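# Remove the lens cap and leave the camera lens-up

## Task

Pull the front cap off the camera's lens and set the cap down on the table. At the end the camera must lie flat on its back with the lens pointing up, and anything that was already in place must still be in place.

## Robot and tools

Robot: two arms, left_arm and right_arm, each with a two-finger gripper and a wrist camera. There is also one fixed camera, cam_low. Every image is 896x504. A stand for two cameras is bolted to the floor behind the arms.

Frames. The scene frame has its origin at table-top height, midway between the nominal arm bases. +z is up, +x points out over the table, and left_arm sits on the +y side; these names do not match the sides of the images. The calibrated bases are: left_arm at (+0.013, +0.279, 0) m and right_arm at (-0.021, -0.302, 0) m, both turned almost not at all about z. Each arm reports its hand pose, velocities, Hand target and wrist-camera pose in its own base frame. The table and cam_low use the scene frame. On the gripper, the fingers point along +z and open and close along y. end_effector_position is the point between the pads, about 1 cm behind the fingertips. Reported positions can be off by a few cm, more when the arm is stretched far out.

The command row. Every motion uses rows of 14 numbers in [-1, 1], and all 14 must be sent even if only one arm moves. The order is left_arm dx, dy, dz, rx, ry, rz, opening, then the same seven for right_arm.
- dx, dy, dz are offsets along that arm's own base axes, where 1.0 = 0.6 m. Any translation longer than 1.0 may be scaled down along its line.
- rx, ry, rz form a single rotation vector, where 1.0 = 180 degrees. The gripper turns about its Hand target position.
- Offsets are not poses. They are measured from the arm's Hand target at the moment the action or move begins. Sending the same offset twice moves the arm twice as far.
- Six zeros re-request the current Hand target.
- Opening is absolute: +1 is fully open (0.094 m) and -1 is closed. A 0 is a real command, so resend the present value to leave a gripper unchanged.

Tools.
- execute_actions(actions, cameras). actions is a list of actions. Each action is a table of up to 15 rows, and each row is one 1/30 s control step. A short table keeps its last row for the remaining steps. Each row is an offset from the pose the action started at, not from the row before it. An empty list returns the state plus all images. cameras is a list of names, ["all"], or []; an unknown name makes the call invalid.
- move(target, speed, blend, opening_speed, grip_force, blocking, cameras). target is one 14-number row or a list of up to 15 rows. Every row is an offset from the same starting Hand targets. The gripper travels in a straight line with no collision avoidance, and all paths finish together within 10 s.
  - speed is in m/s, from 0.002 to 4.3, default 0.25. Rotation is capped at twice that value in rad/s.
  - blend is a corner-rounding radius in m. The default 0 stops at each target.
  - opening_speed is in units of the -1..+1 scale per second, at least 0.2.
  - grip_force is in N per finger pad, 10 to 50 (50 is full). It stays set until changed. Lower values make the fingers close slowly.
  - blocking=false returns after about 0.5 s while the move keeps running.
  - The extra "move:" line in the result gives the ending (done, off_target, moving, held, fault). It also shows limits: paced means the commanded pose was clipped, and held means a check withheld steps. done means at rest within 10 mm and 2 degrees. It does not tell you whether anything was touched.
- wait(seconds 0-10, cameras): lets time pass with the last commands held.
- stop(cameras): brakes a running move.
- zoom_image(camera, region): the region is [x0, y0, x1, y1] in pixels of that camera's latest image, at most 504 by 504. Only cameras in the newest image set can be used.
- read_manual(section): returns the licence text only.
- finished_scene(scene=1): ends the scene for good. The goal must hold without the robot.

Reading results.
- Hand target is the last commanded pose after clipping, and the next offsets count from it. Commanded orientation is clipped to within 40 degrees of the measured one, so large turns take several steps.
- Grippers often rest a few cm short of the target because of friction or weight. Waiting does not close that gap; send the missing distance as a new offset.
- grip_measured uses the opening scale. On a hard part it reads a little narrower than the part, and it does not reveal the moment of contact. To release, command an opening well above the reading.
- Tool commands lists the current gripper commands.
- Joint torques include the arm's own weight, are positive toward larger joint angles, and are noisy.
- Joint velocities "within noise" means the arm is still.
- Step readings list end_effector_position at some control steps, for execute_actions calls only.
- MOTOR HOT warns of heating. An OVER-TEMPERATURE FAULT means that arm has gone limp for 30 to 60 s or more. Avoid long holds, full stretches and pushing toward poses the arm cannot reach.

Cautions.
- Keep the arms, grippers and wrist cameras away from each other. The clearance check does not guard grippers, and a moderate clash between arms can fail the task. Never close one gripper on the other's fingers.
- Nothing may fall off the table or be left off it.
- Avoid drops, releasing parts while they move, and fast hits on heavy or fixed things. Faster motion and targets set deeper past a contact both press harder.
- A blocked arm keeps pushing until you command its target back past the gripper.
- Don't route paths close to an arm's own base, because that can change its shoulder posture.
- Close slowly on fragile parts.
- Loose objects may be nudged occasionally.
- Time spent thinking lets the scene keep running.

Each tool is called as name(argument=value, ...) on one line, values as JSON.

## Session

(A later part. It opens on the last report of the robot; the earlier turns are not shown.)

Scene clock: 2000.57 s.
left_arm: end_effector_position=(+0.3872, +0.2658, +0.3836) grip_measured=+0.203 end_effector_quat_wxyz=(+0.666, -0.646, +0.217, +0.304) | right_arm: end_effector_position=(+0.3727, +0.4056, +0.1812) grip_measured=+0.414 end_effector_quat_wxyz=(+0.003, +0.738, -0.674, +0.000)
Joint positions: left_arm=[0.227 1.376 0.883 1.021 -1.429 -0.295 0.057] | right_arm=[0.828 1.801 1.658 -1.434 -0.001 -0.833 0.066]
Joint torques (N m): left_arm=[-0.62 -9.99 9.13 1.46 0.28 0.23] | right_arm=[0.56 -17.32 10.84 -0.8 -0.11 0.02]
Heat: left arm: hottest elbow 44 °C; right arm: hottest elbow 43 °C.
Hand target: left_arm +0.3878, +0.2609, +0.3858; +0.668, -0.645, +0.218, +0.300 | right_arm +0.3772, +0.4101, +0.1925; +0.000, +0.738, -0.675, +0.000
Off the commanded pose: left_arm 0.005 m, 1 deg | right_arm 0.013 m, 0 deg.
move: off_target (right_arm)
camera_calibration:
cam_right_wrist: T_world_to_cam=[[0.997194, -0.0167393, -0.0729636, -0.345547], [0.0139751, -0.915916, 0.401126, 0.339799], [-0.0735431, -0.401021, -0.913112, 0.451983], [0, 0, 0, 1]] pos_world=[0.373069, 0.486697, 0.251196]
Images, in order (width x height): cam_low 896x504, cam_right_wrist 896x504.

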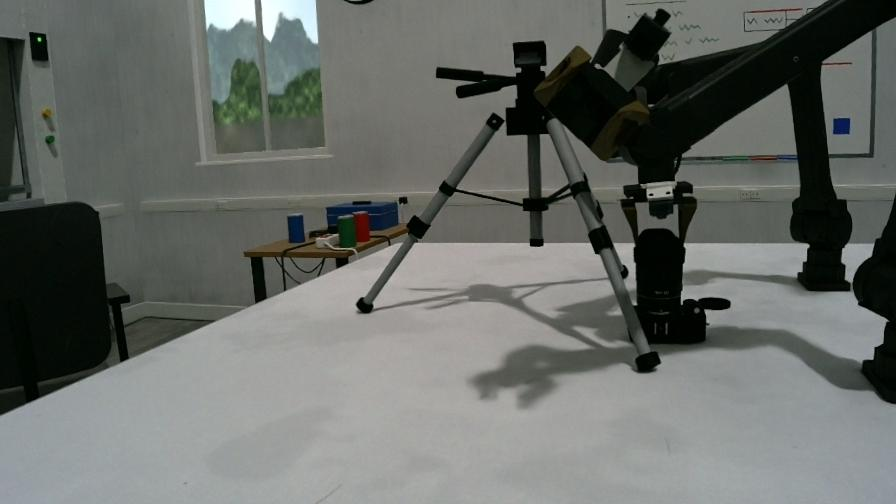

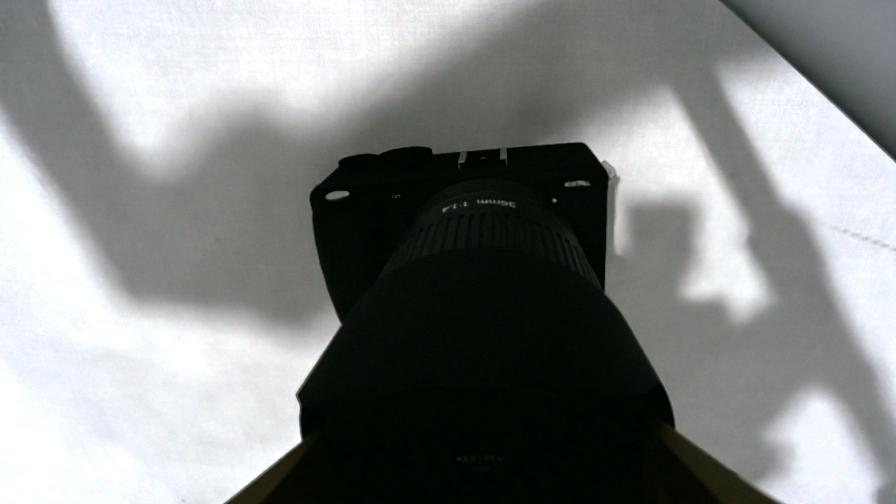

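move(target=[0,0,0,0,0,0,0.2, 0.002,0.005,0.02,0,0,0,0.3], speed=0.04, cameras=["cam_right_wrist"])

Scene clock: 2009.07 s.
left_arm: end_effector_position=(+0.3872, +0.2658, +0.3836) grip_measured=+0.203 end_effector_quat_wxyz=(+0.666, -0.646, +0.217, +0.304) | right_arm: end_effector_position=(+0.3709, +0.4037, +0.1826) grip_measured=+0.413 end_effector_quat_wxyz=(+0.017, +0.738, -0.674, +0.000)
Joint positions: left_arm=[0.227 1.376 0.883 1.021 -1.429 -0.295 0.057] | right_arm=[0.828 1.811 1.676 -1.468 -0.001 -0.833 0.066]
Joint torques (N m): left_arm=[-0.62 -9.93 9.13 1.46 0.29 0.23] | right_arm=[0.73 -17.73 12.08 -0.7 -0.12 0.05]
Heat: left arm: hottest elbow 44 °C; right arm: hottest elbow 43 °C.
Hand target: left_arm +0.3878, +0.2609, +0.3858; +0.668, -0.645, +0.218, +0.300 | right_arm +0.3784, +0.4130, +0.2045; +0.000, +0.738, -0.675, +0.000
Off the commanded pose: left_arm 0.005 m, 1 deg | right_arm 0.025 m, 2 deg.
move: off_target (right_arm)
camera_calibration:
cam_right_wrist: T_world_to_cam=[[0.995692, -0.0183142, -0.0908932, -0.339205], [0.0215541, -0.907724, 0.419014, 0.328007], [-0.0901799, -0.419168, -0.903419, 0.464061], [0, 0, 0, 1]] pos_world=[0.372523, 0.486047, 0.250971]
Images, in order (width x height): cam_right_wrist 896x504.

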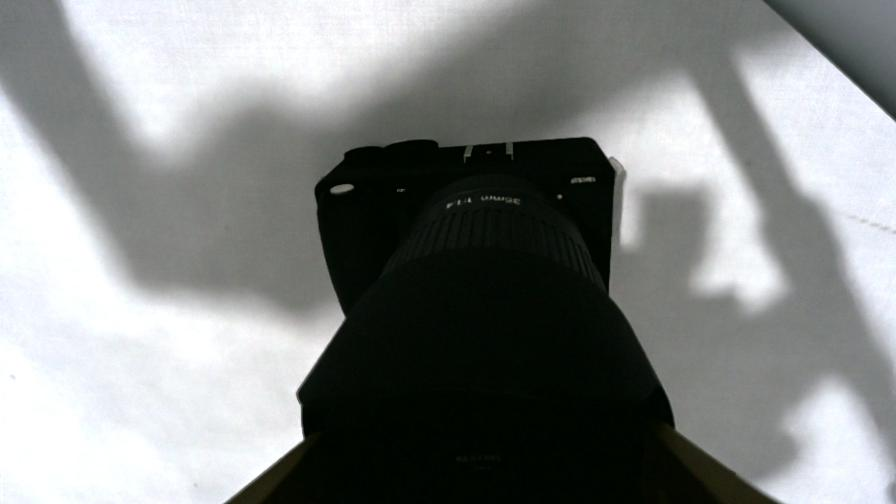

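wait(seconds=0, cameras=["cam_low"])

zoom_image(camera="cam_low", region=[590, 150, 740, 360])

Scene clock: 2041.17 s.
left_arm: end_effector_position=(+0.3872, +0.2658, +0.3836) grip_measured=+0.203 end_effector_quat_wxyz=(+0.666, -0.646, +0.217, +0.304) | right_arm: end_effector_position=(+0.3709, +0.4037, +0.1826) grip_measured=+0.413 end_effector_quat_wxyz=(+0.017, +0.738, -0.674, +0.000)
Joint positions: left_arm=[0.227 1.376 0.883 1.021 -1.429 -0.295 0.057] | right_arm=[0.828 1.812 1.676 -1.469 -0.001 -0.833 0.066]
Joint torques (N m): left_arm=[-0.56 -9.88 9.14 1.47 0.27 0.23] | right_arm=[0.67 -18.02 12.08 -0.73 -0.11 0.06]
Heat: left arm: hottest elbow 44 °C; right arm: hottest elbow 49 °C.
Hand target: left_arm +0.3878, +0.2609, +0.3858; +0.668, -0.645, +0.218, +0.300 | right_arm +0.3784, +0.4131, +0.2045; +0.000, +0.738, -0.675, +0.000
Tool commands: left_gripper/opening=+0.2 right_gripper/opening=+0.3
Off the commanded pose: left_arm 0.005 m, 1 deg | right_arm 0.025 m, 2 deg.
Images, in order (width x height): cam_low 896x504.

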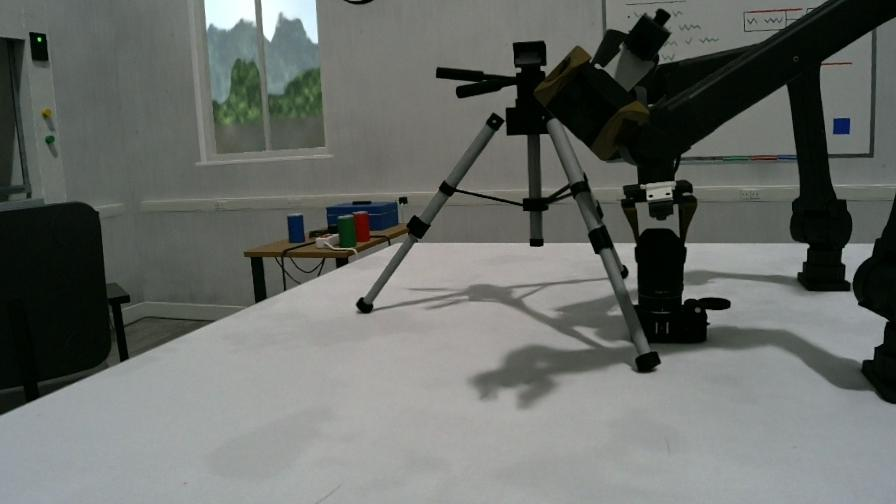

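Scaled by 2.400 from the camera's 896x504 image, which has a finer 1280x720 frame.

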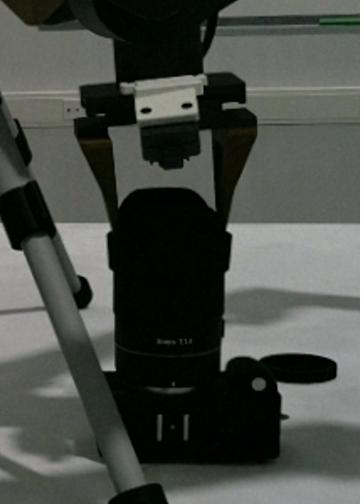

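move(target=[0,0,0,0,0,0,0.2, -0.002,-0.0088,-0.05,0,0,0,0.3], speed=0.04, cameras=["cam_right_wrist","cam_low"])

zoom_image(camera="cam_low", region=[590, 150, 740, 360])

Scene clock: 2058.23 s.
left_arm: end_effector_position=(+0.3872, +0.2658, +0.3836) grip_measured=+0.203 end_effector_quat_wxyz=(+0.666, -0.646, +0.217, +0.304) | right_arm: end_effector_position=(+0.3730, +0.4060, +0.1797) grip_measured=+0.413 end_effector_quat_wxyz=(+0.006, +0.738, -0.674, +0.000)
Joint positions: left_arm=[0.227 1.376 0.883 1.021 -1.429 -0.295 0.057] | right_arm=[0.828 1.807 1.662 -1.439 -0.001 -0.833 0.066]
Joint torques (N m): left_arm=[-0.5 -9.99 9.13 1.46 0.27 0.23] | right_arm=[0.26 -17.73 7.5 0.95 -0.13 0.01]
Heat: left arm: hottest elbow 44 °C; right arm: hottest elbow 50 °C.
Hand target: left_arm +0.3878, +0.2609, +0.3858; +0.668, -0.645, +0.218, +0.300 | right_arm +0.3772, +0.4078, +0.1744; +0.000, +0.738, -0.675, +0.000
Off the commanded pose: left_arm 0.005 m, 1 deg | right_arm 0.007 m, 1 deg.
move: done
camera_calibration:
cam_right_wrist: T_world_to_cam=[[0.996865, -0.0170487, -0.0772648, -0.345016], [0.0157889, -0.91401, 0.405385, 0.338515], [-0.0775321, -0.405334, -0.910875, 0.453604], [0, 0, 0, 1]] pos_world=[0.373758, 0.487385, 0.24929]
Images, in order (width x height): cam_low 896x504, cam_right_wrist 896x504.

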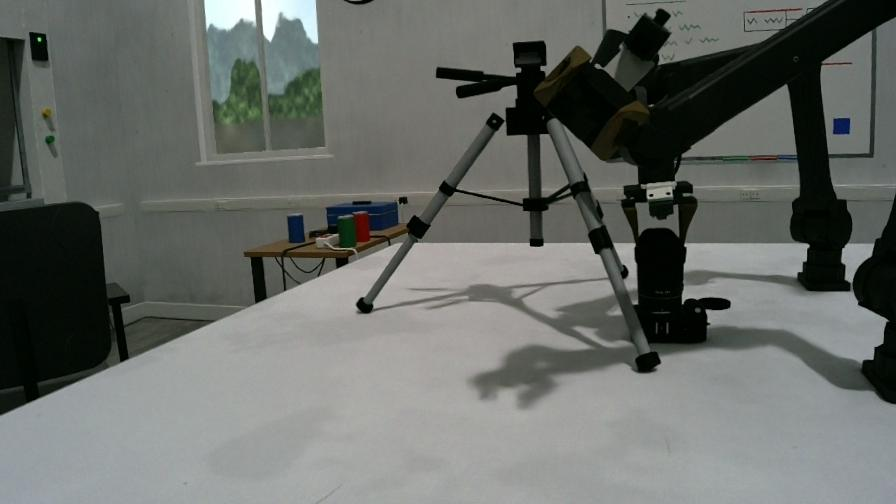

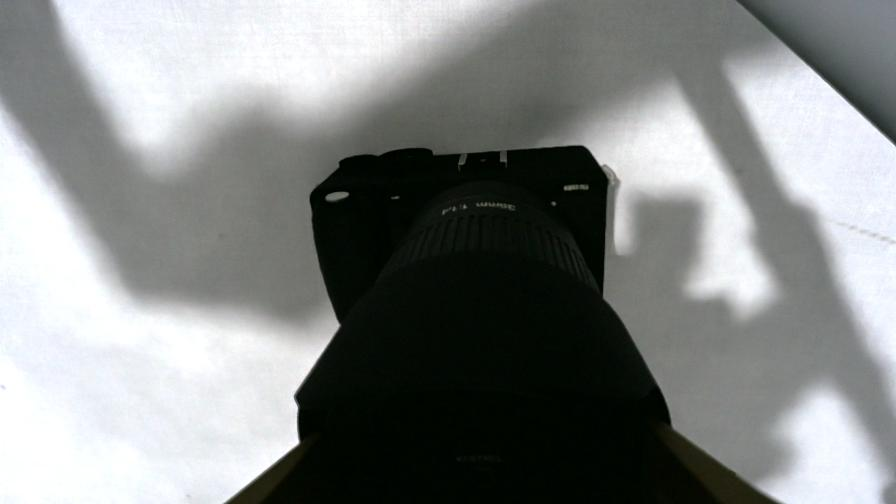

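Scaled by 2.400 from the camera's 896x504 image, which has a finer 1280x720 frame.

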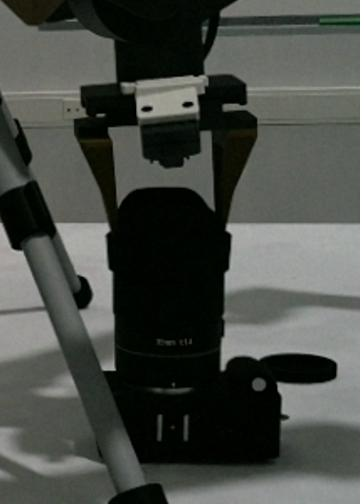

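move(target=[[-0.23,-0.185,-0.06,0.110,0.057,-0.242,0.2, 0,0,0,0,0,0,0.3],[-0.269,-0.630,-0.276,0.2753,0.1425,-0.6056,0.2, 0,0,0,0,0,0,0.3]], speed=0.25, blend=0.03, cameras=["all"])

Scene clock: 2221.70 s.
left_arm: end_effector_position=(+0.2436, +0.0560, +0.3048) grip_measured=+0.203 end_effector_quat_wxyz=(+0.833, -0.194, +0.519, +0.001) | right_arm: end_effector_position=(+0.3730, +0.4060, +0.1799) grip_measured=+0.413 end_effector_quat_wxyz=(+0.006, +0.738, -0.674, +0.000)
Joint positions: left_arm=[0.003 0.007 0.024 0.404 -0.326 -0.214 0.057] | right_arm=[0.828 1.807 1.662 -1.439 -0.001 -0.833 0.066]
Joint torques (N m): left_arm=[1.03 2.78 11.85 1.72 -0.05 0.05] | right_arm=[0.44 -17.44 7.36 0.83 -0.11 -0.01]
Heat: left arm: hottest elbow 45 °C; right arm: hottest elbow 43 °C.
Hand target: left_arm +0.2440, +0.0592, +0.3069; +0.832, -0.198, +0.518, +0.004 (not the last commanded pose) | right_arm +0.3772, +0.4078, +0.1746; +0.000, +0.738, -0.675, +0.000
Off the commanded pose: left_arm 0.193 m, 48 deg | right_arm 0.007 m, 1 deg.
move: held (left_arm; a check stopped the path); path passed 1 of 2 targets; limits=held
pose unreachable (left arm): on one or more control steps of this call, first in action 0 (counted from 0), this arm could not follow its commanded pose, so it was not sent that pose on those steps. It may still have moved: this result reports where it is.
cause: moving toward the commanded pose would bring two parts of the arm too close to each other (its shoulder (the part past joint 1) and its forearm (the part past joint 3), with joints 2 (shoulder) and 3 (elbow) between them, 11 mm apart when it was first held).
camera_calibration:
cam_left_wrist: T_world_to_cam=[[0.295397, -0.926512, 0.233058, -0.0806885], [0.0433294, -0.230701, -0.97206, 0.341656], [0.954392, 0.297241, -0.028003, -0.140941], [0, 0, 0, 1]] pos_world=[0.143544, 0.0459547, 0.346968]
cam_right_wrist: T_world_to_cam=[[0.996882, -0.0170377, -0.077048, -0.344969], [0.0156938, -0.914098, 0.405189, 0.338472], [-0.0773329, -0.405135, -0.91098, 0.453594], [0, 0, 0, 1]] pos_world=[0.373659, 0.487286, 0.24949]

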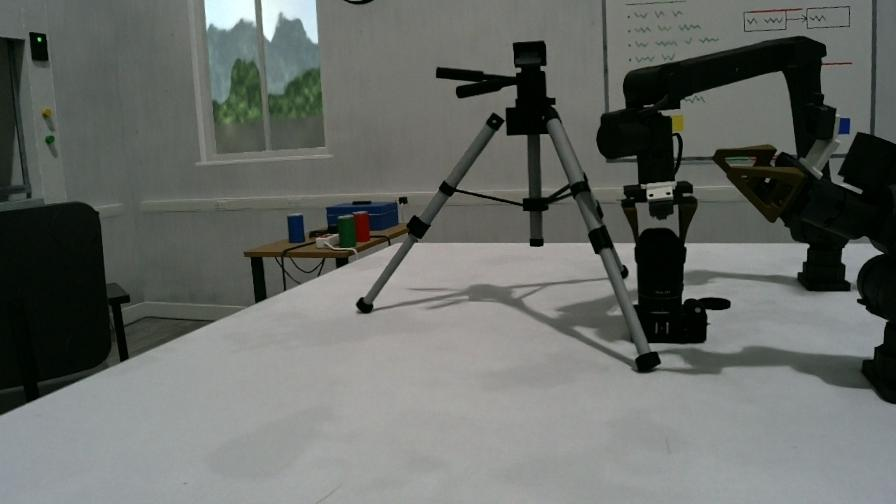

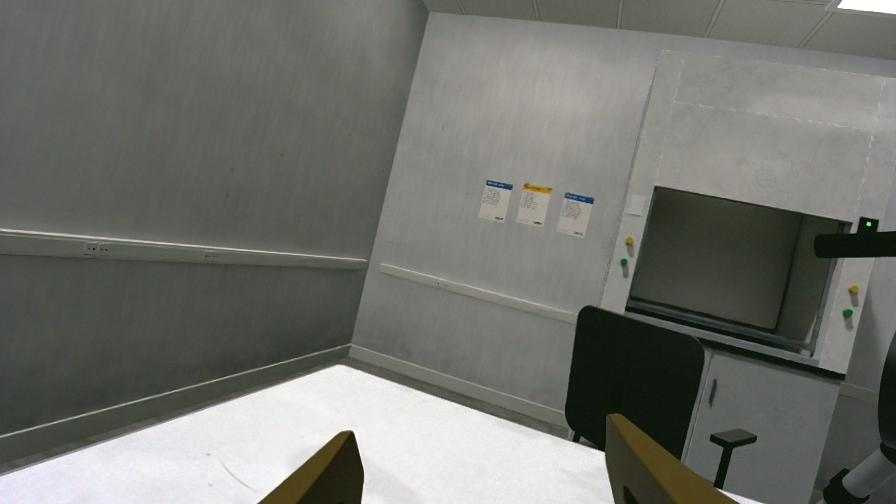

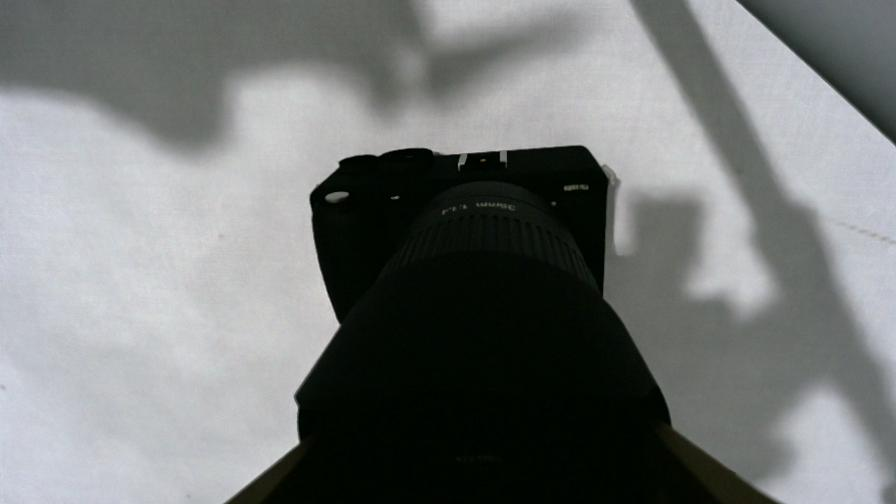

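move(target=[0,0,0,0,0,0,0.2, 0,0,-0.007,0,0,0,0.3], speed=0.04)

move(target=[0,0,0,0,0,0,0.2, 0,0,0.003,0,0,0,0.68], speed=0.04, opening_speed=0.4, cameras=["cam_right_wrist"])

Scene clock: 2354.83 s.
left_arm: end_effector_position=(+0.2436, +0.0561, +0.3048) grip_measured=+0.203 end_effector_quat_wxyz=(+0.833, -0.194, +0.519, +0.001) | right_arm: end_effector_position=(+0.3730, +0.4060, +0.1795) grip_measured=+0.413 end_effector_quat_wxyz=(+0.003, +0.738, -0.674, +0.000)
Joint positions: left_arm=[0.003 0.007 0.024 0.404 -0.326 -0.214 0.057] | right_arm=[0.828 1.803 1.656 -1.43 -0.001 -0.833 0.066]
Joint torques (N m): left_arm=[1.03 2.84 11.88 1.72 -0.04 0.05] | right_arm=[0.38 -17.38 7.23 0.94 -0.12 -0.02]
Heat: left arm: hottest elbow 53 °C; right arm: hottest elbow 42 °C.
Hand target: left_arm +0.2440, +0.0593, +0.3069; +0.832, -0.198, +0.518, +0.005 | right_arm +0.3772, +0.4078, +0.1704; +0.000, +0.738, -0.675, +0.000
Off the commanded pose: left_arm 0.004 m, 1 deg | right_arm 0.010 m, 0 deg.
move: done

Scene clock: 2356.10 s.
left_arm: end_effector_position=(+0.2436, +0.0561, +0.3048) grip_measured=+0.203 end_effector_quat_wxyz=(+0.833, -0.194, +0.519, +0.001) | right_arm: end_effector_position=(+0.3723, +0.4056, +0.1785) grip_measured=+0.676 end_effector_quat_wxyz=(+0.004, +0.738, -0.674, -0.001)
Joint positions: left_arm=[0.003 0.007 0.024 0.404 -0.326 -0.214 0.057] | right_arm=[0.828 1.803 1.653 -1.43 -0.003 -0.833 0.079]
Joint torques (N m): left_arm=[0.97 2.9 11.85 1.72 -0.04 0.05] | right_arm=[0.26 -16.97 7.57 0.87 -0.03 0]
Heat: left arm: hottest elbow 53 °C; right arm: hottest elbow 42 °C.
Hand target: left_arm +0.2440, +0.0593, +0.3069; +0.832, -0.198, +0.518, +0.005 | right_arm +0.3772, +0.4077, +0.1720; +0.000, +0.738, -0.675, +0.000
Off the commanded pose: left_arm 0.004 m, 1 deg | right_arm 0.008 m, 1 deg.
move: done
camera_calibration:
cam_right_wrist: T_world_to_cam=[[0.996957, -0.0167516, -0.0761281, -0.344664], [0.0152886, -0.915644, 0.4017, 0.340161], [-0.0764354, -0.401642, -0.912602, 0.450659], [0, 0, 0, 1]] pos_world=[0.372861, 0.486696, 0.248391]
Images, in order (width x height): cam_right_wrist 896x504.

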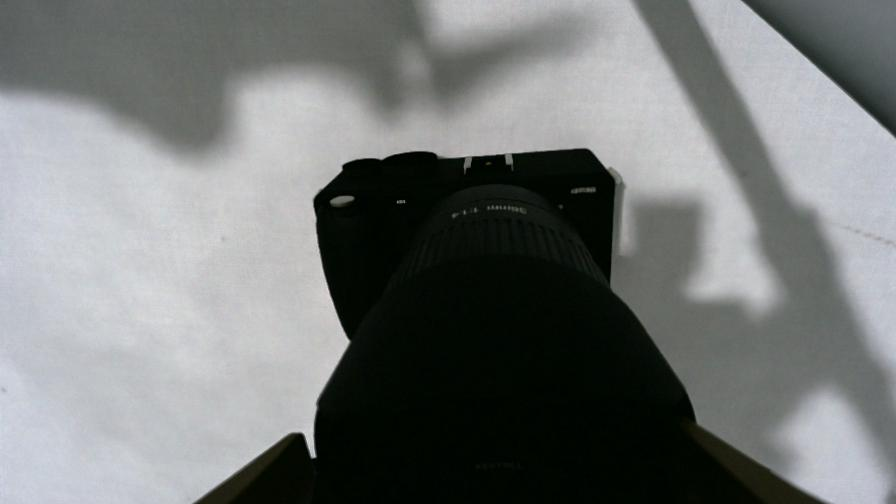

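move(target=[0,0,0,0,0,0,0.2, 0.008,0.008,0.06,0,0,0,0.68], speed=0.08, cameras=["cam_right_wrist","cam_low"])

zoom_image(camera="cam_low", region=[590, 150, 740, 360])

Scene clock: 2383.90 s.
left_arm: end_effector_position=(+0.2436, +0.0561, +0.3048) grip_measured=+0.203 end_effector_quat_wxyz=(+0.833, -0.194, +0.519, +0.001) | right_arm: end_effector_position=(+0.3717, +0.4051, +0.1989) grip_measured=+0.677 end_effector_quat_wxyz=(+0.011, +0.738, -0.674, -0.002)
Joint positions: left_arm=[0.003 0.007 0.024 0.404 -0.326 -0.214 0.057] | right_arm=[0.828 1.803 1.707 -1.497 -0.003 -0.833 0.079]
Joint torques (N m): left_arm=[1.08 2.78 11.85 1.72 -0.04 0.05] | right_arm=[0.32 -16.56 11.15 -0.16 -0.02 -0.01]
Heat: left arm: hottest elbow 54 °C; right arm: hottest elbow 43 °C.
Hand target: left_arm +0.2440, +0.0593, +0.3069; +0.832, -0.198, +0.518, +0.005 | right_arm +0.3820, +0.4126, +0.2080; +0.000, +0.737, -0.675, +0.000
Off the commanded pose: left_arm 0.004 m, 1 deg | right_arm 0.016 m, 1 deg.
move: off_target (right_arm)
camera_calibration:
cam_right_wrist: T_world_to_cam=[[0.996226, -0.0175465, -0.0850005, -0.340201], [0.0189257, -0.911867, 0.410049, 0.32698], [-0.0847041, -0.41011, -0.908094, 0.4747], [0, 0, 0, 1]] pos_world=[0.372938, 0.486872, 0.268078]
Images, in order (width x height): cam_low 896x504, cam_right_wrist 896x504.

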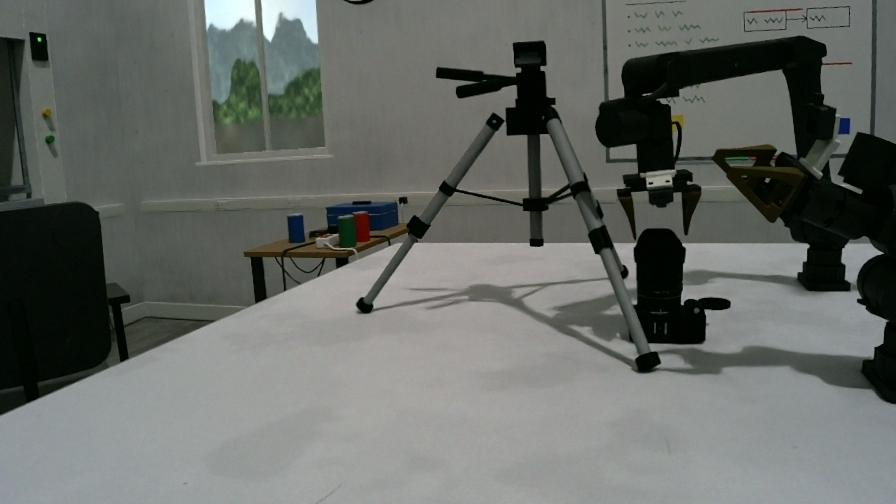

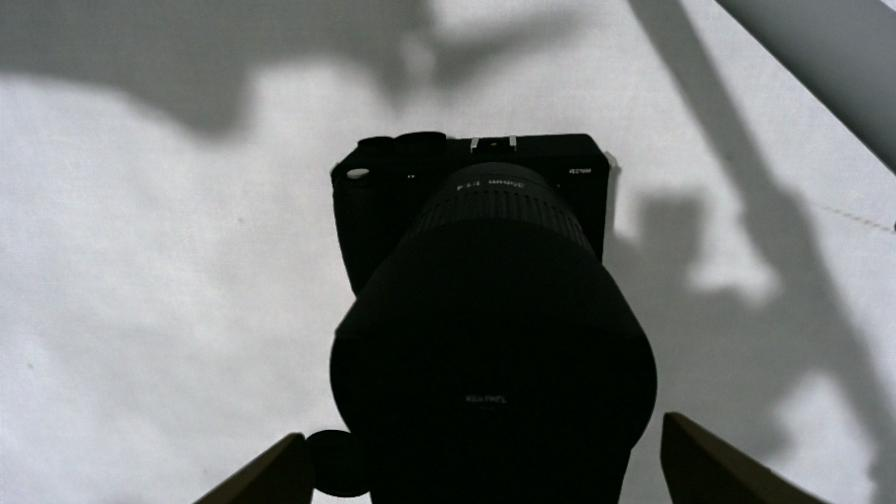

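Scaled by 2.400 from the camera's 896x504 image, which has a finer 1280x720 frame.

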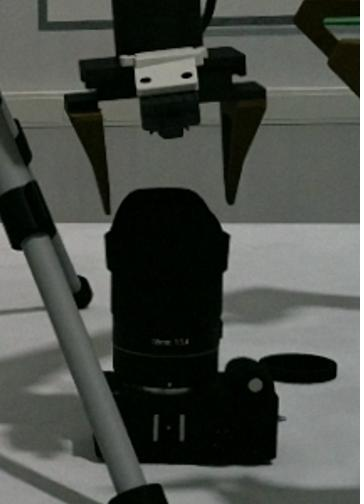

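move(target=[[0,0,0,0,0,0,0.2, 0,-0.0083,0.1,0,0,0,0.68],[0,0,0,0,0,0,0.2, -0.2033,-0.1877,0.0867,0.2375,-0.1454,-0.1519,0.68],[0,0,0,0,0,0,0.2, -0.1997,-0.0927,-0.08,0.4751,-0.2908,-0.3039,0.68],[0,0,0,0,0,0,0.2, -0.1997,-0.0927,-0.16,0.4751,-0.2908,-0.3039,1]], speed=0.25, blend=0.03, cameras=["cam_right_wrist","cam_low"])

Scene clock: 2461.53 s.
left_arm: end_effector_position=(+0.2436, +0.0561, +0.3048) grip_measured=+0.203 end_effector_quat_wxyz=(+0.833, -0.194, +0.519, +0.001) | right_arm: end_effector_position=(+0.2656, +0.3491, +0.1117) grip_measured=+0.996 end_effector_quat_wxyz=(+0.715, -0.127, +0.674, +0.134)
Joint positions: left_arm=[0.003 0.007 0.024 0.404 -0.326 -0.214 0.057] | right_arm=[1.224 1.855 0.382 1.564 0.851 -0.069 0.094]
Joint torques (N m): left_arm=[1.14 2.84 11.85 1.72 -0.04 0.05] | right_arm=[1.9 -8.76 3.14 1.92 -0.05 -0.13]
Heat: left arm: hottest elbow 54 °C; right arm: hottest elbow 47 °C.
Hand target: left_arm +0.2440, +0.0593, +0.3069; +0.832, -0.198, +0.518, +0.005 | right_arm +0.2620, +0.3570, +0.1121; +0.723, -0.129, +0.663, +0.141
Off the commanded pose: left_arm 0.004 m, 1 deg | right_arm 0.009 m, 2 deg.
joint sent to its limit (right arm) — joint 4 (wrist pitch), upper limit. The joint targets still meet the commanded pose.
move: done; blend cut to 0.024 m at target 3
camera_calibration:
cam_right_wrist: T_world_to_cam=[[0.429574, -0.897203, -0.102437, 0.216623], [-0.344453, -0.0579392, -0.937014, 0.262558], [0.834756, 0.437802, -0.333933, -0.240833], [0, 0, 0, 1]] pos_world=[0.19842, 0.315004, 0.187789]
Images, in order (width x height): cam_low 896x504, cam_right_wrist 896x504.

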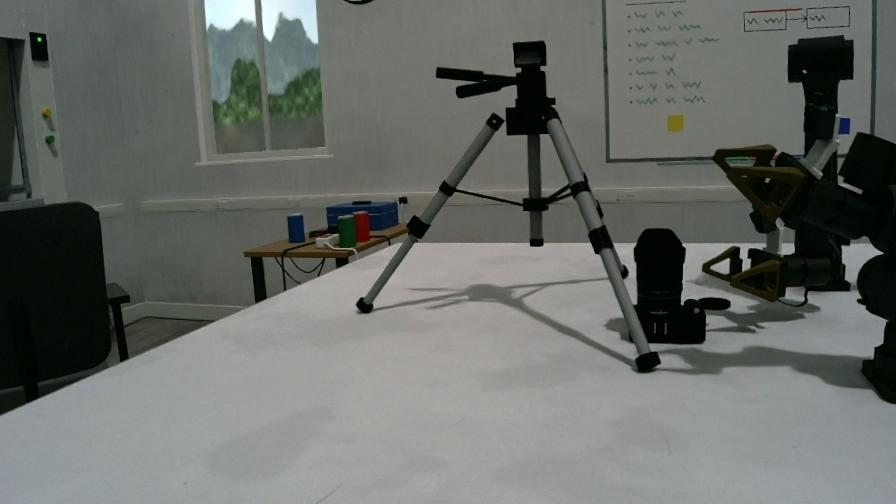

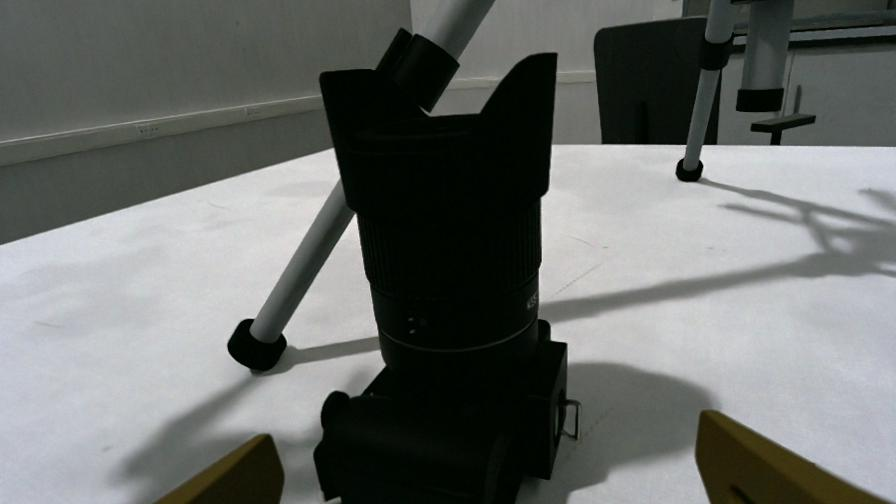

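zoom_image(camera="cam_right_wrist", region=[300, 30, 580, 250])

zoom_image(camera="cam_right_wrist", region=[300, 240, 600, 504])

Scaled by 1.800 from the camera's 896x504 image, which has a finer 1280x720 frame.

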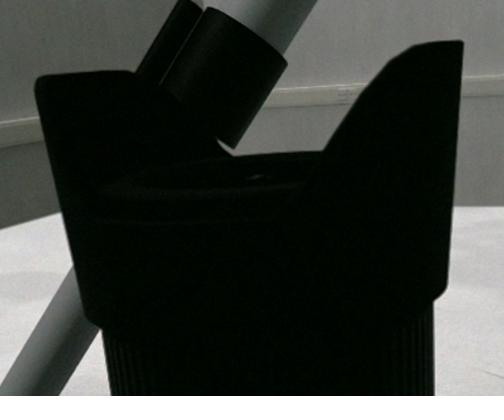

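Scaled by 1.680 from the camera's 896x504 image, which has a finer 1280x720 frame.

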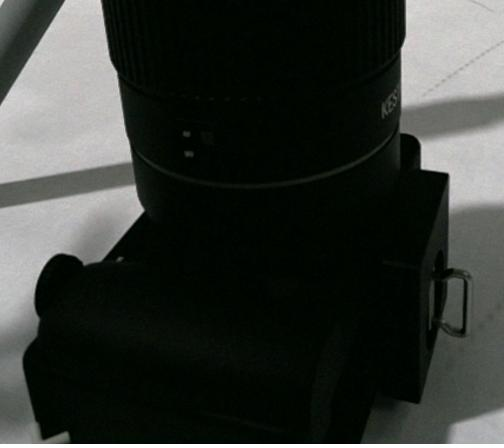

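move(target=[0,0,0,0,0,0,0.2, -0.0133,0.0417,0.0132,0,0,-0.0556,1], speed=0.1, cameras=["cam_right_wrist"])

Scene clock: 2523.13 s.
left_arm: end_effector_position=(+0.2436, +0.0561, +0.3048) grip_measured=+0.203 end_effector_quat_wxyz=(+0.833, -0.194, +0.519, +0.001) | right_arm: end_effector_position=(+0.2578, +0.3732, +0.1218) grip_measured=+0.997 end_effector_quat_wxyz=(+0.732, -0.067, +0.674, +0.074)
Joint positions: left_arm=[0.003 0.007 0.024 0.404 -0.326 -0.214 0.057] | right_arm=[1.318 1.888 0.508 1.564 1.112 -0.164 0.094]
Joint torques (N m): left_arm=[1.08 2.84 11.84 1.73 -0.04 0.05] | right_arm=[1.85 -9.88 3.89 1.51 -0.06 -0.11]
Heat: left arm: hottest elbow 55 °C; right arm: hottest elbow 42 °C.
Hand target: left_arm +0.2440, +0.0593, +0.3069; +0.832, -0.198, +0.518, +0.005 | right_arm +0.2541, +0.3821, +0.1200; +0.733, -0.071, +0.672, +0.077
Off the commanded pose: left_arm 0.004 m, 1 deg | right_arm 0.010 m, 1 deg.
move: done
camera_calibration:
cam_right_wrist: T_world_to_cam=[[0.272192, -0.956677, -0.103345, 0.305543], [-0.329749, 0.00815951, -0.944033, 0.243151], [0.903978, 0.291037, -0.313243, -0.207124], [0, 0, 0, 1]] pos_world=[0.184248, 0.350603, 0.196239]
Images, in order (width x height): cam_right_wrist 896x504.

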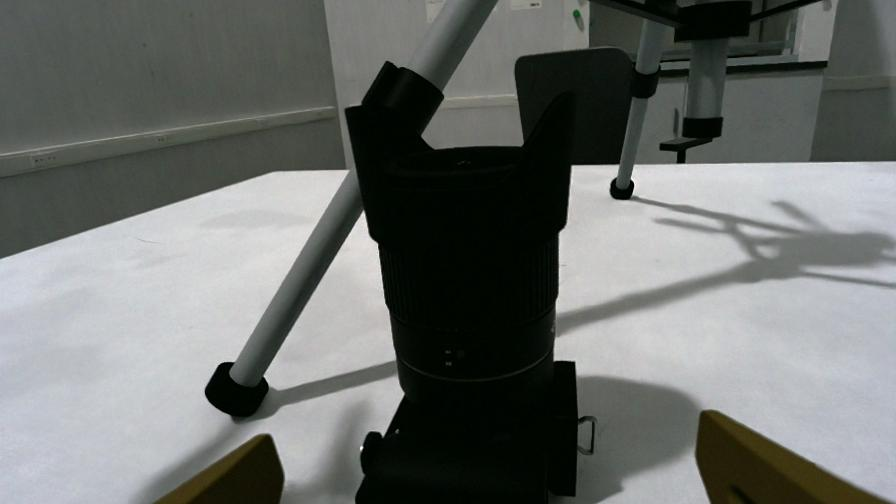

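move(target=[0,0,0,0,0,0,0.2, 0.095,0.0292,-0.0097,0,0,0,1], speed=0.1, cameras=["cam_right_wrist"])

Scene clock: 2554.13 s.
left_arm: end_effector_position=(+0.2436, +0.0561, +0.3048) grip_measured=+0.203 end_effector_quat_wxyz=(+0.833, -0.194, +0.519, +0.001) | right_arm: end_effector_position=(+0.3033, +0.3962, +0.1189) grip_measured=+0.997 end_effector_quat_wxyz=(+0.734, -0.076, +0.670, +0.078)
Joint positions: left_arm=[0.003 0.007 0.024 0.404 -0.326 -0.214 0.057] | right_arm=[1.214 1.926 0.6 1.49 0.989 -0.144 0.094]
Joint torques (N m): left_arm=[1.08 2.9 11.84 1.73 -0.04 0.06] | right_arm=[-0.26 -11.11 4.42 0.92 -0.26 0.13]
Heat: left arm: hottest elbow 55 °C; right arm: hottest elbow 41 °C.
Hand target: left_arm +0.2440, +0.0593, +0.3069; +0.832, -0.198, +0.518, +0.005 | right_arm +0.3111, +0.3996, +0.1143; +0.733, -0.071, +0.672, +0.077
Off the commanded pose: left_arm 0.004 m, 1 deg | right_arm 0.010 m, 1 deg.
move: done
camera_calibration:
cam_right_wrist: T_world_to_cam=[[0.290861, -0.952154, -0.0938246, 0.306251], [-0.320541, -0.00457906, -0.947224, 0.25777], [0.901473, 0.305585, -0.306536, -0.261711], [0, 0, 0, 1]] pos_world=[0.229475, 0.372754, 0.192676]
Images, in order (width x height): cam_right_wrist 896x504.

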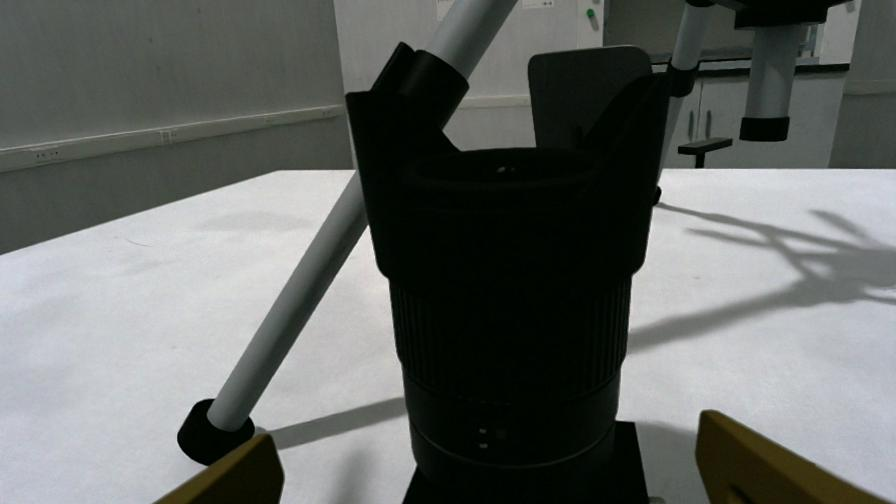

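move(target=[0,0,0,0,0,0,0.2, 0.0083,-0.0175,-0.003,0,0,0,1], speed=0.08, cameras=["cam_right_wrist"])

Scene clock: 2582.73 s.
left_arm: end_effector_position=(+0.2436, +0.0561, +0.3048) grip_measured=+0.203 end_effector_quat_wxyz=(+0.833, -0.194, +0.519, +0.001) | right_arm: end_effector_position=(+0.3106, +0.3935, +0.1193) grip_measured=+0.997 end_effector_quat_wxyz=(+0.735, -0.074, +0.670, +0.080)
Joint positions: left_arm=[0.003 0.007 0.024 0.404 -0.326 -0.214 0.057] | right_arm=[1.193 1.926 0.6 1.49 0.967 -0.137 0.094]
Joint torques (N m): left_arm=[1.08 2.78 11.86 1.72 -0.04 0.05] | right_arm=[-0.44 -11.4 3.03 1.47 -0.24 0.13]
Heat: left arm: hottest elbow 55 °C; right arm: hottest elbow 41 °C.
Hand target: left_arm +0.2440, +0.0593, +0.3069; +0.832, -0.198, +0.518, +0.005 | right_arm +0.3161, +0.3890, +0.1124; +0.733, -0.071, +0.672, +0.077
Off the commanded pose: left_arm 0.004 m, 1 deg | right_arm 0.010 m, 1 deg.
move: done
camera_calibration:
cam_right_wrist: T_world_to_cam=[[0.292035, -0.95135, -0.0982272, 0.301407], [-0.31907, -0.0000912385, -0.947731, 0.258343], [0.901615, 0.308112, -0.303574, -0.268705], [0, 0, 0, 1]] pos_world=[0.236677, 0.369558, 0.192874]
Images, in order (width x height): cam_right_wrist 896x504.

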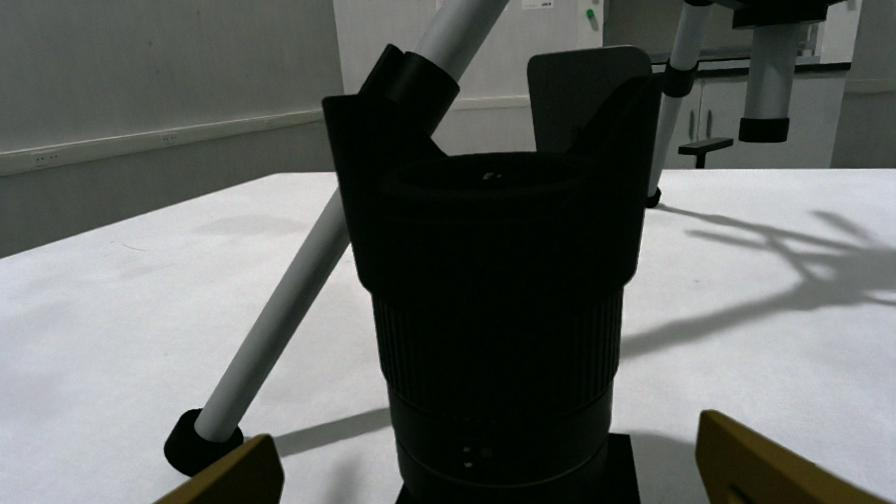

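move(target=[0,0,0,0,0,0,0.2, 0.0925,0.0142,-0.0015,0,0,0,1], speed=0.08, cameras=["cam_right_wrist","cam_low"])

Scene clock: 2596.73 s.
left_arm: end_effector_position=(+0.2436, +0.0561, +0.3048) grip_measured=+0.203 end_effector_quat_wxyz=(+0.833, -0.194, +0.519, +0.001) | right_arm: end_effector_position=(+0.3625, +0.3948, +0.1160) grip_measured=+0.997 end_effector_quat_wxyz=(+0.734, -0.077, +0.671, +0.078)
Joint positions: left_arm=[0.003 0.007 0.024 0.404 -0.326 -0.214 0.057] | right_arm=[1.076 1.95 0.664 1.421 0.852 -0.111 0.094]
Joint torques (N m): left_arm=[1.08 2.78 11.84 1.74 -0.04 0.05] | right_arm=[-0.26 -11.93 5.07 1.1 -0.24 0.12]
Heat: left arm: hottest elbow 55 °C; right arm: hottest elbow 40 °C.
Hand target: left_arm +0.2440, +0.0593, +0.3069; +0.832, -0.198, +0.518, +0.005 | right_arm +0.3715, +0.3975, +0.1115; +0.733, -0.071, +0.672, +0.077
Off the commanded pose: left_arm 0.004 m, 1 deg | right_arm 0.011 m, 1 deg.
move: off_target (right_arm)
camera_calibration:
cam_right_wrist: T_world_to_cam=[[0.290797, -0.952364, -0.0918668, 0.28738], [-0.320754, -0.00657707, -0.94714, 0.274846], [0.901418, 0.304892, -0.307387, -0.315044], [0, 0, 0, 1]] pos_world=[0.288575, 0.371553, 0.189878]
Images, in order (width x height): cam_low 896x504, cam_right_wrist 896x504.

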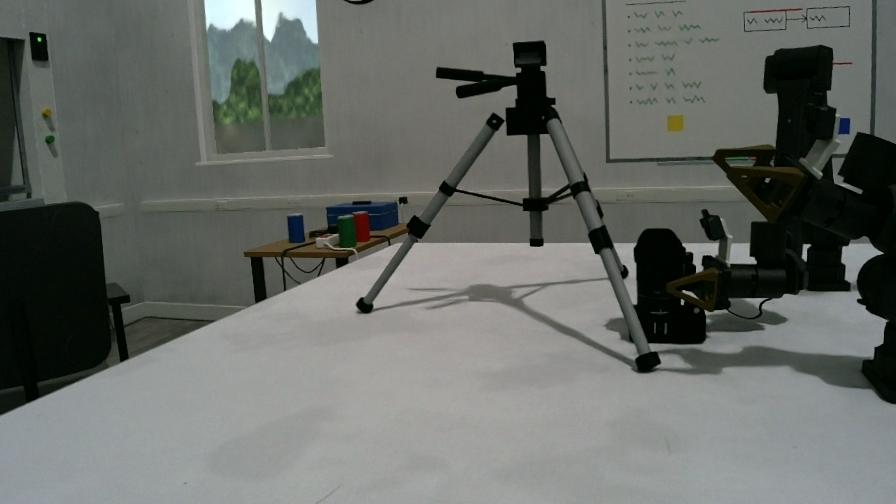

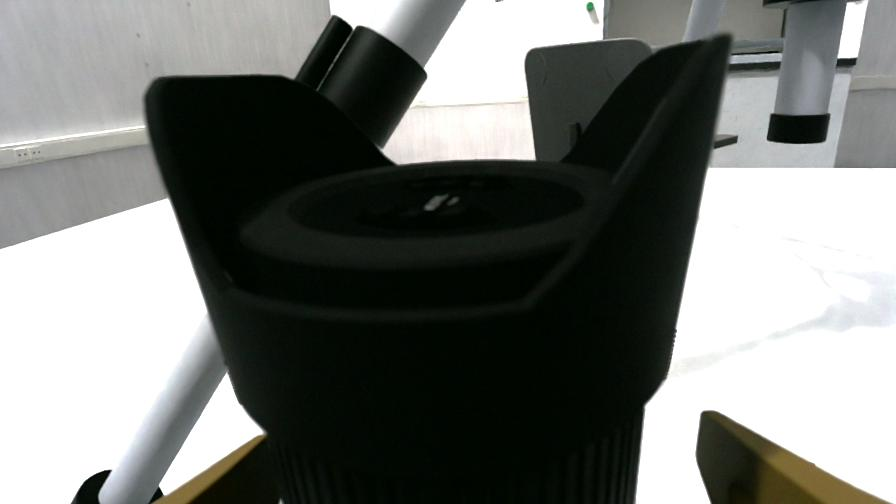

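move(target=[0,0,0,0,0,0,0.2, 0.009,0.014,0.0,0,0,0,1], speed=0.06)

Scene clock: 2616.87 s.
left_arm: end_effector_position=(+0.2436, +0.0561, +0.3048) grip_measured=+0.203 end_effector_quat_wxyz=(+0.833, -0.194, +0.519, +0.001) | right_arm: end_effector_position=(+0.3671, +0.4039, +0.1161) grip_measured=+0.997 end_effector_quat_wxyz=(+0.734, -0.077, +0.670, +0.078)
Joint positions: left_arm=[0.003 0.007 0.024 0.404 -0.326 -0.214 0.057] | right_arm=[1.076 1.959 0.693 1.402 0.85 -0.11 0.094]
Joint torques (N m): left_arm=[1.03 2.84 11.84 1.73 -0.03 0.05] | right_arm=[-0.62 -11.87 5.24 0.99 -0.26 0.13]
Heat: left arm: hottest elbow 55 °C; right arm: hottest elbow 40 °C.
Hand target: left_arm +0.2440, +0.0593, +0.3069; +0.832, -0.198, +0.518, +0.005 | right_arm +0.3770, +0.4060, +0.1115; +0.733, -0.071, +0.672, +0.077
Off the commanded pose: left_arm 0.004 m, 1 deg | right_arm 0.011 m, 1 deg.
move: off_target (right_arm)

move(target=[0,0,0,0,0,0,0.2, 0.003,-0.0075,0.0,0,0,0,1], speed=0.06)

Scene clock: 2622.83 s.
left_arm: end_effector_position=(+0.2436, +0.0561, +0.3048) grip_measured=+0.203 end_effector_quat_wxyz=(+0.833, -0.194, +0.519, +0.001) | right_arm: end_effector_position=(+0.3692, +0.4031, +0.1162) grip_measured=+0.997 end_effector_quat_wxyz=(+0.734, -0.078, +0.670, +0.080)
Joint positions: left_arm=[0.003 0.007 0.024 0.404 -0.326 -0.214 0.057] | right_arm=[1.07 1.959 0.693 1.402 0.842 -0.108 0.094]
Joint torques (N m): left_arm=[1.08 2.78 11.85 1.73 -0.04 0.05] | right_arm=[-0.73 -12.63 4.63 1.13 -0.26 0.13]
Heat: left arm: hottest elbow 55 °C; right arm: hottest elbow 40 °C.
Hand target: left_arm +0.2440, +0.0593, +0.3069; +0.832, -0.198, +0.518, +0.005 | right_arm +0.3787, +0.4016, +0.1115; +0.733, -0.071, +0.672, +0.077
Off the commanded pose: left_arm 0.004 m, 1 deg | right_arm 0.011 m, 1 deg.
move: off_target (right_arm)

move(target=[0,0,0,0,0,0,0.2, 0.0,-0.006,0.0,0,0,0,1], speed=0.06, cameras=["cam_right_wrist"])

Scene clock: 2629.40 s.
left_arm: end_effector_position=(+0.2436, +0.0561, +0.3048) grip_measured=+0.203 end_effector_quat_wxyz=(+0.833, -0.194, +0.519, +0.001) | right_arm: end_effector_position=(+0.3697, +0.4032, +0.1163) grip_measured=+0.997 end_effector_quat_wxyz=(+0.734, -0.078, +0.670, +0.081)
Joint positions: left_arm=[0.003 0.007 0.024 0.404 -0.326 -0.214 0.057] | right_arm=[1.068 1.959 0.693 1.402 0.838 -0.107 0.094]
Joint torques (N m): left_arm=[1.08 2.84 11.82 1.72 -0.04 0.05] | right_arm=[-1.08 -12.86 4.01 1.33 -0.25 0.13]
Heat: left arm: hottest elbow 55 °C; right arm: hottest elbow 40 °C.
Hand target: left_arm +0.2440, +0.0593, +0.3069; +0.832, -0.198, +0.518, +0.005 | right_arm +0.3788, +0.3979, +0.1115; +0.733, -0.071, +0.672, +0.077
Off the commanded pose: left_arm 0.004 m, 1 deg | right_arm 0.011 m, 1 deg.
move: off_target (right_arm)
camera_calibration:
cam_right_wrist: T_world_to_cam=[[0.297557, -0.950107, -0.0935779, 0.290066], [-0.319967, -0.00689622, -0.947404, 0.277401], [0.89949, 0.311848, -0.306055, -0.326336], [0, 0, 0, 1]] pos_world=[0.295984, 0.379274, 0.190078]
Images, in order (width x height): cam_right_wrist 896x504.

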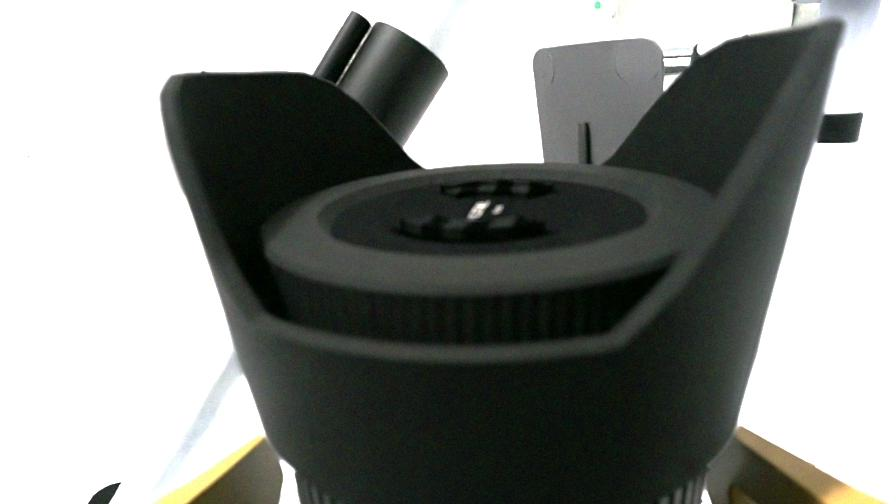

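move(target=[0,0,0,0,0,0,0.2, 0.0,-0.009,0.0,0,0,0,1], speed=0.06)

Scene clock: 2648.23 s.
left_arm: end_effector_position=(+0.2436, +0.0561, +0.3048) grip_measured=+0.203 end_effector_quat_wxyz=(+0.833, -0.194, +0.519, +0.001) | right_arm: end_effector_position=(+0.3702, +0.4028, +0.1158) grip_measured=+0.997 end_effector_quat_wxyz=(+0.734, -0.080, +0.670, +0.082)
Joint positions: left_arm=[0.003 0.007 0.024 0.404 -0.326 -0.214 0.057] | right_arm=[1.066 1.959 0.691 1.402 0.83 -0.106 0.094]
Joint torques (N m): left_arm=[1.08 2.84 11.85 1.72 -0.05 0.05] | right_arm=[-1.2 -13.04 3.1 1.55 -0.19 0.11]
Heat: left arm: hottest elbow 56 °C; right arm: hottest elbow 39 °C.
Hand target: left_arm +0.2440, +0.0593, +0.3069; +0.832, -0.198, +0.518, +0.005 | right_arm +0.3788, +0.3924, +0.1114; +0.733, -0.071, +0.672, +0.077
Off the commanded pose: left_arm 0.004 m, 1 deg | right_arm 0.014 m, 1 deg.
move: off_target (right_arm)


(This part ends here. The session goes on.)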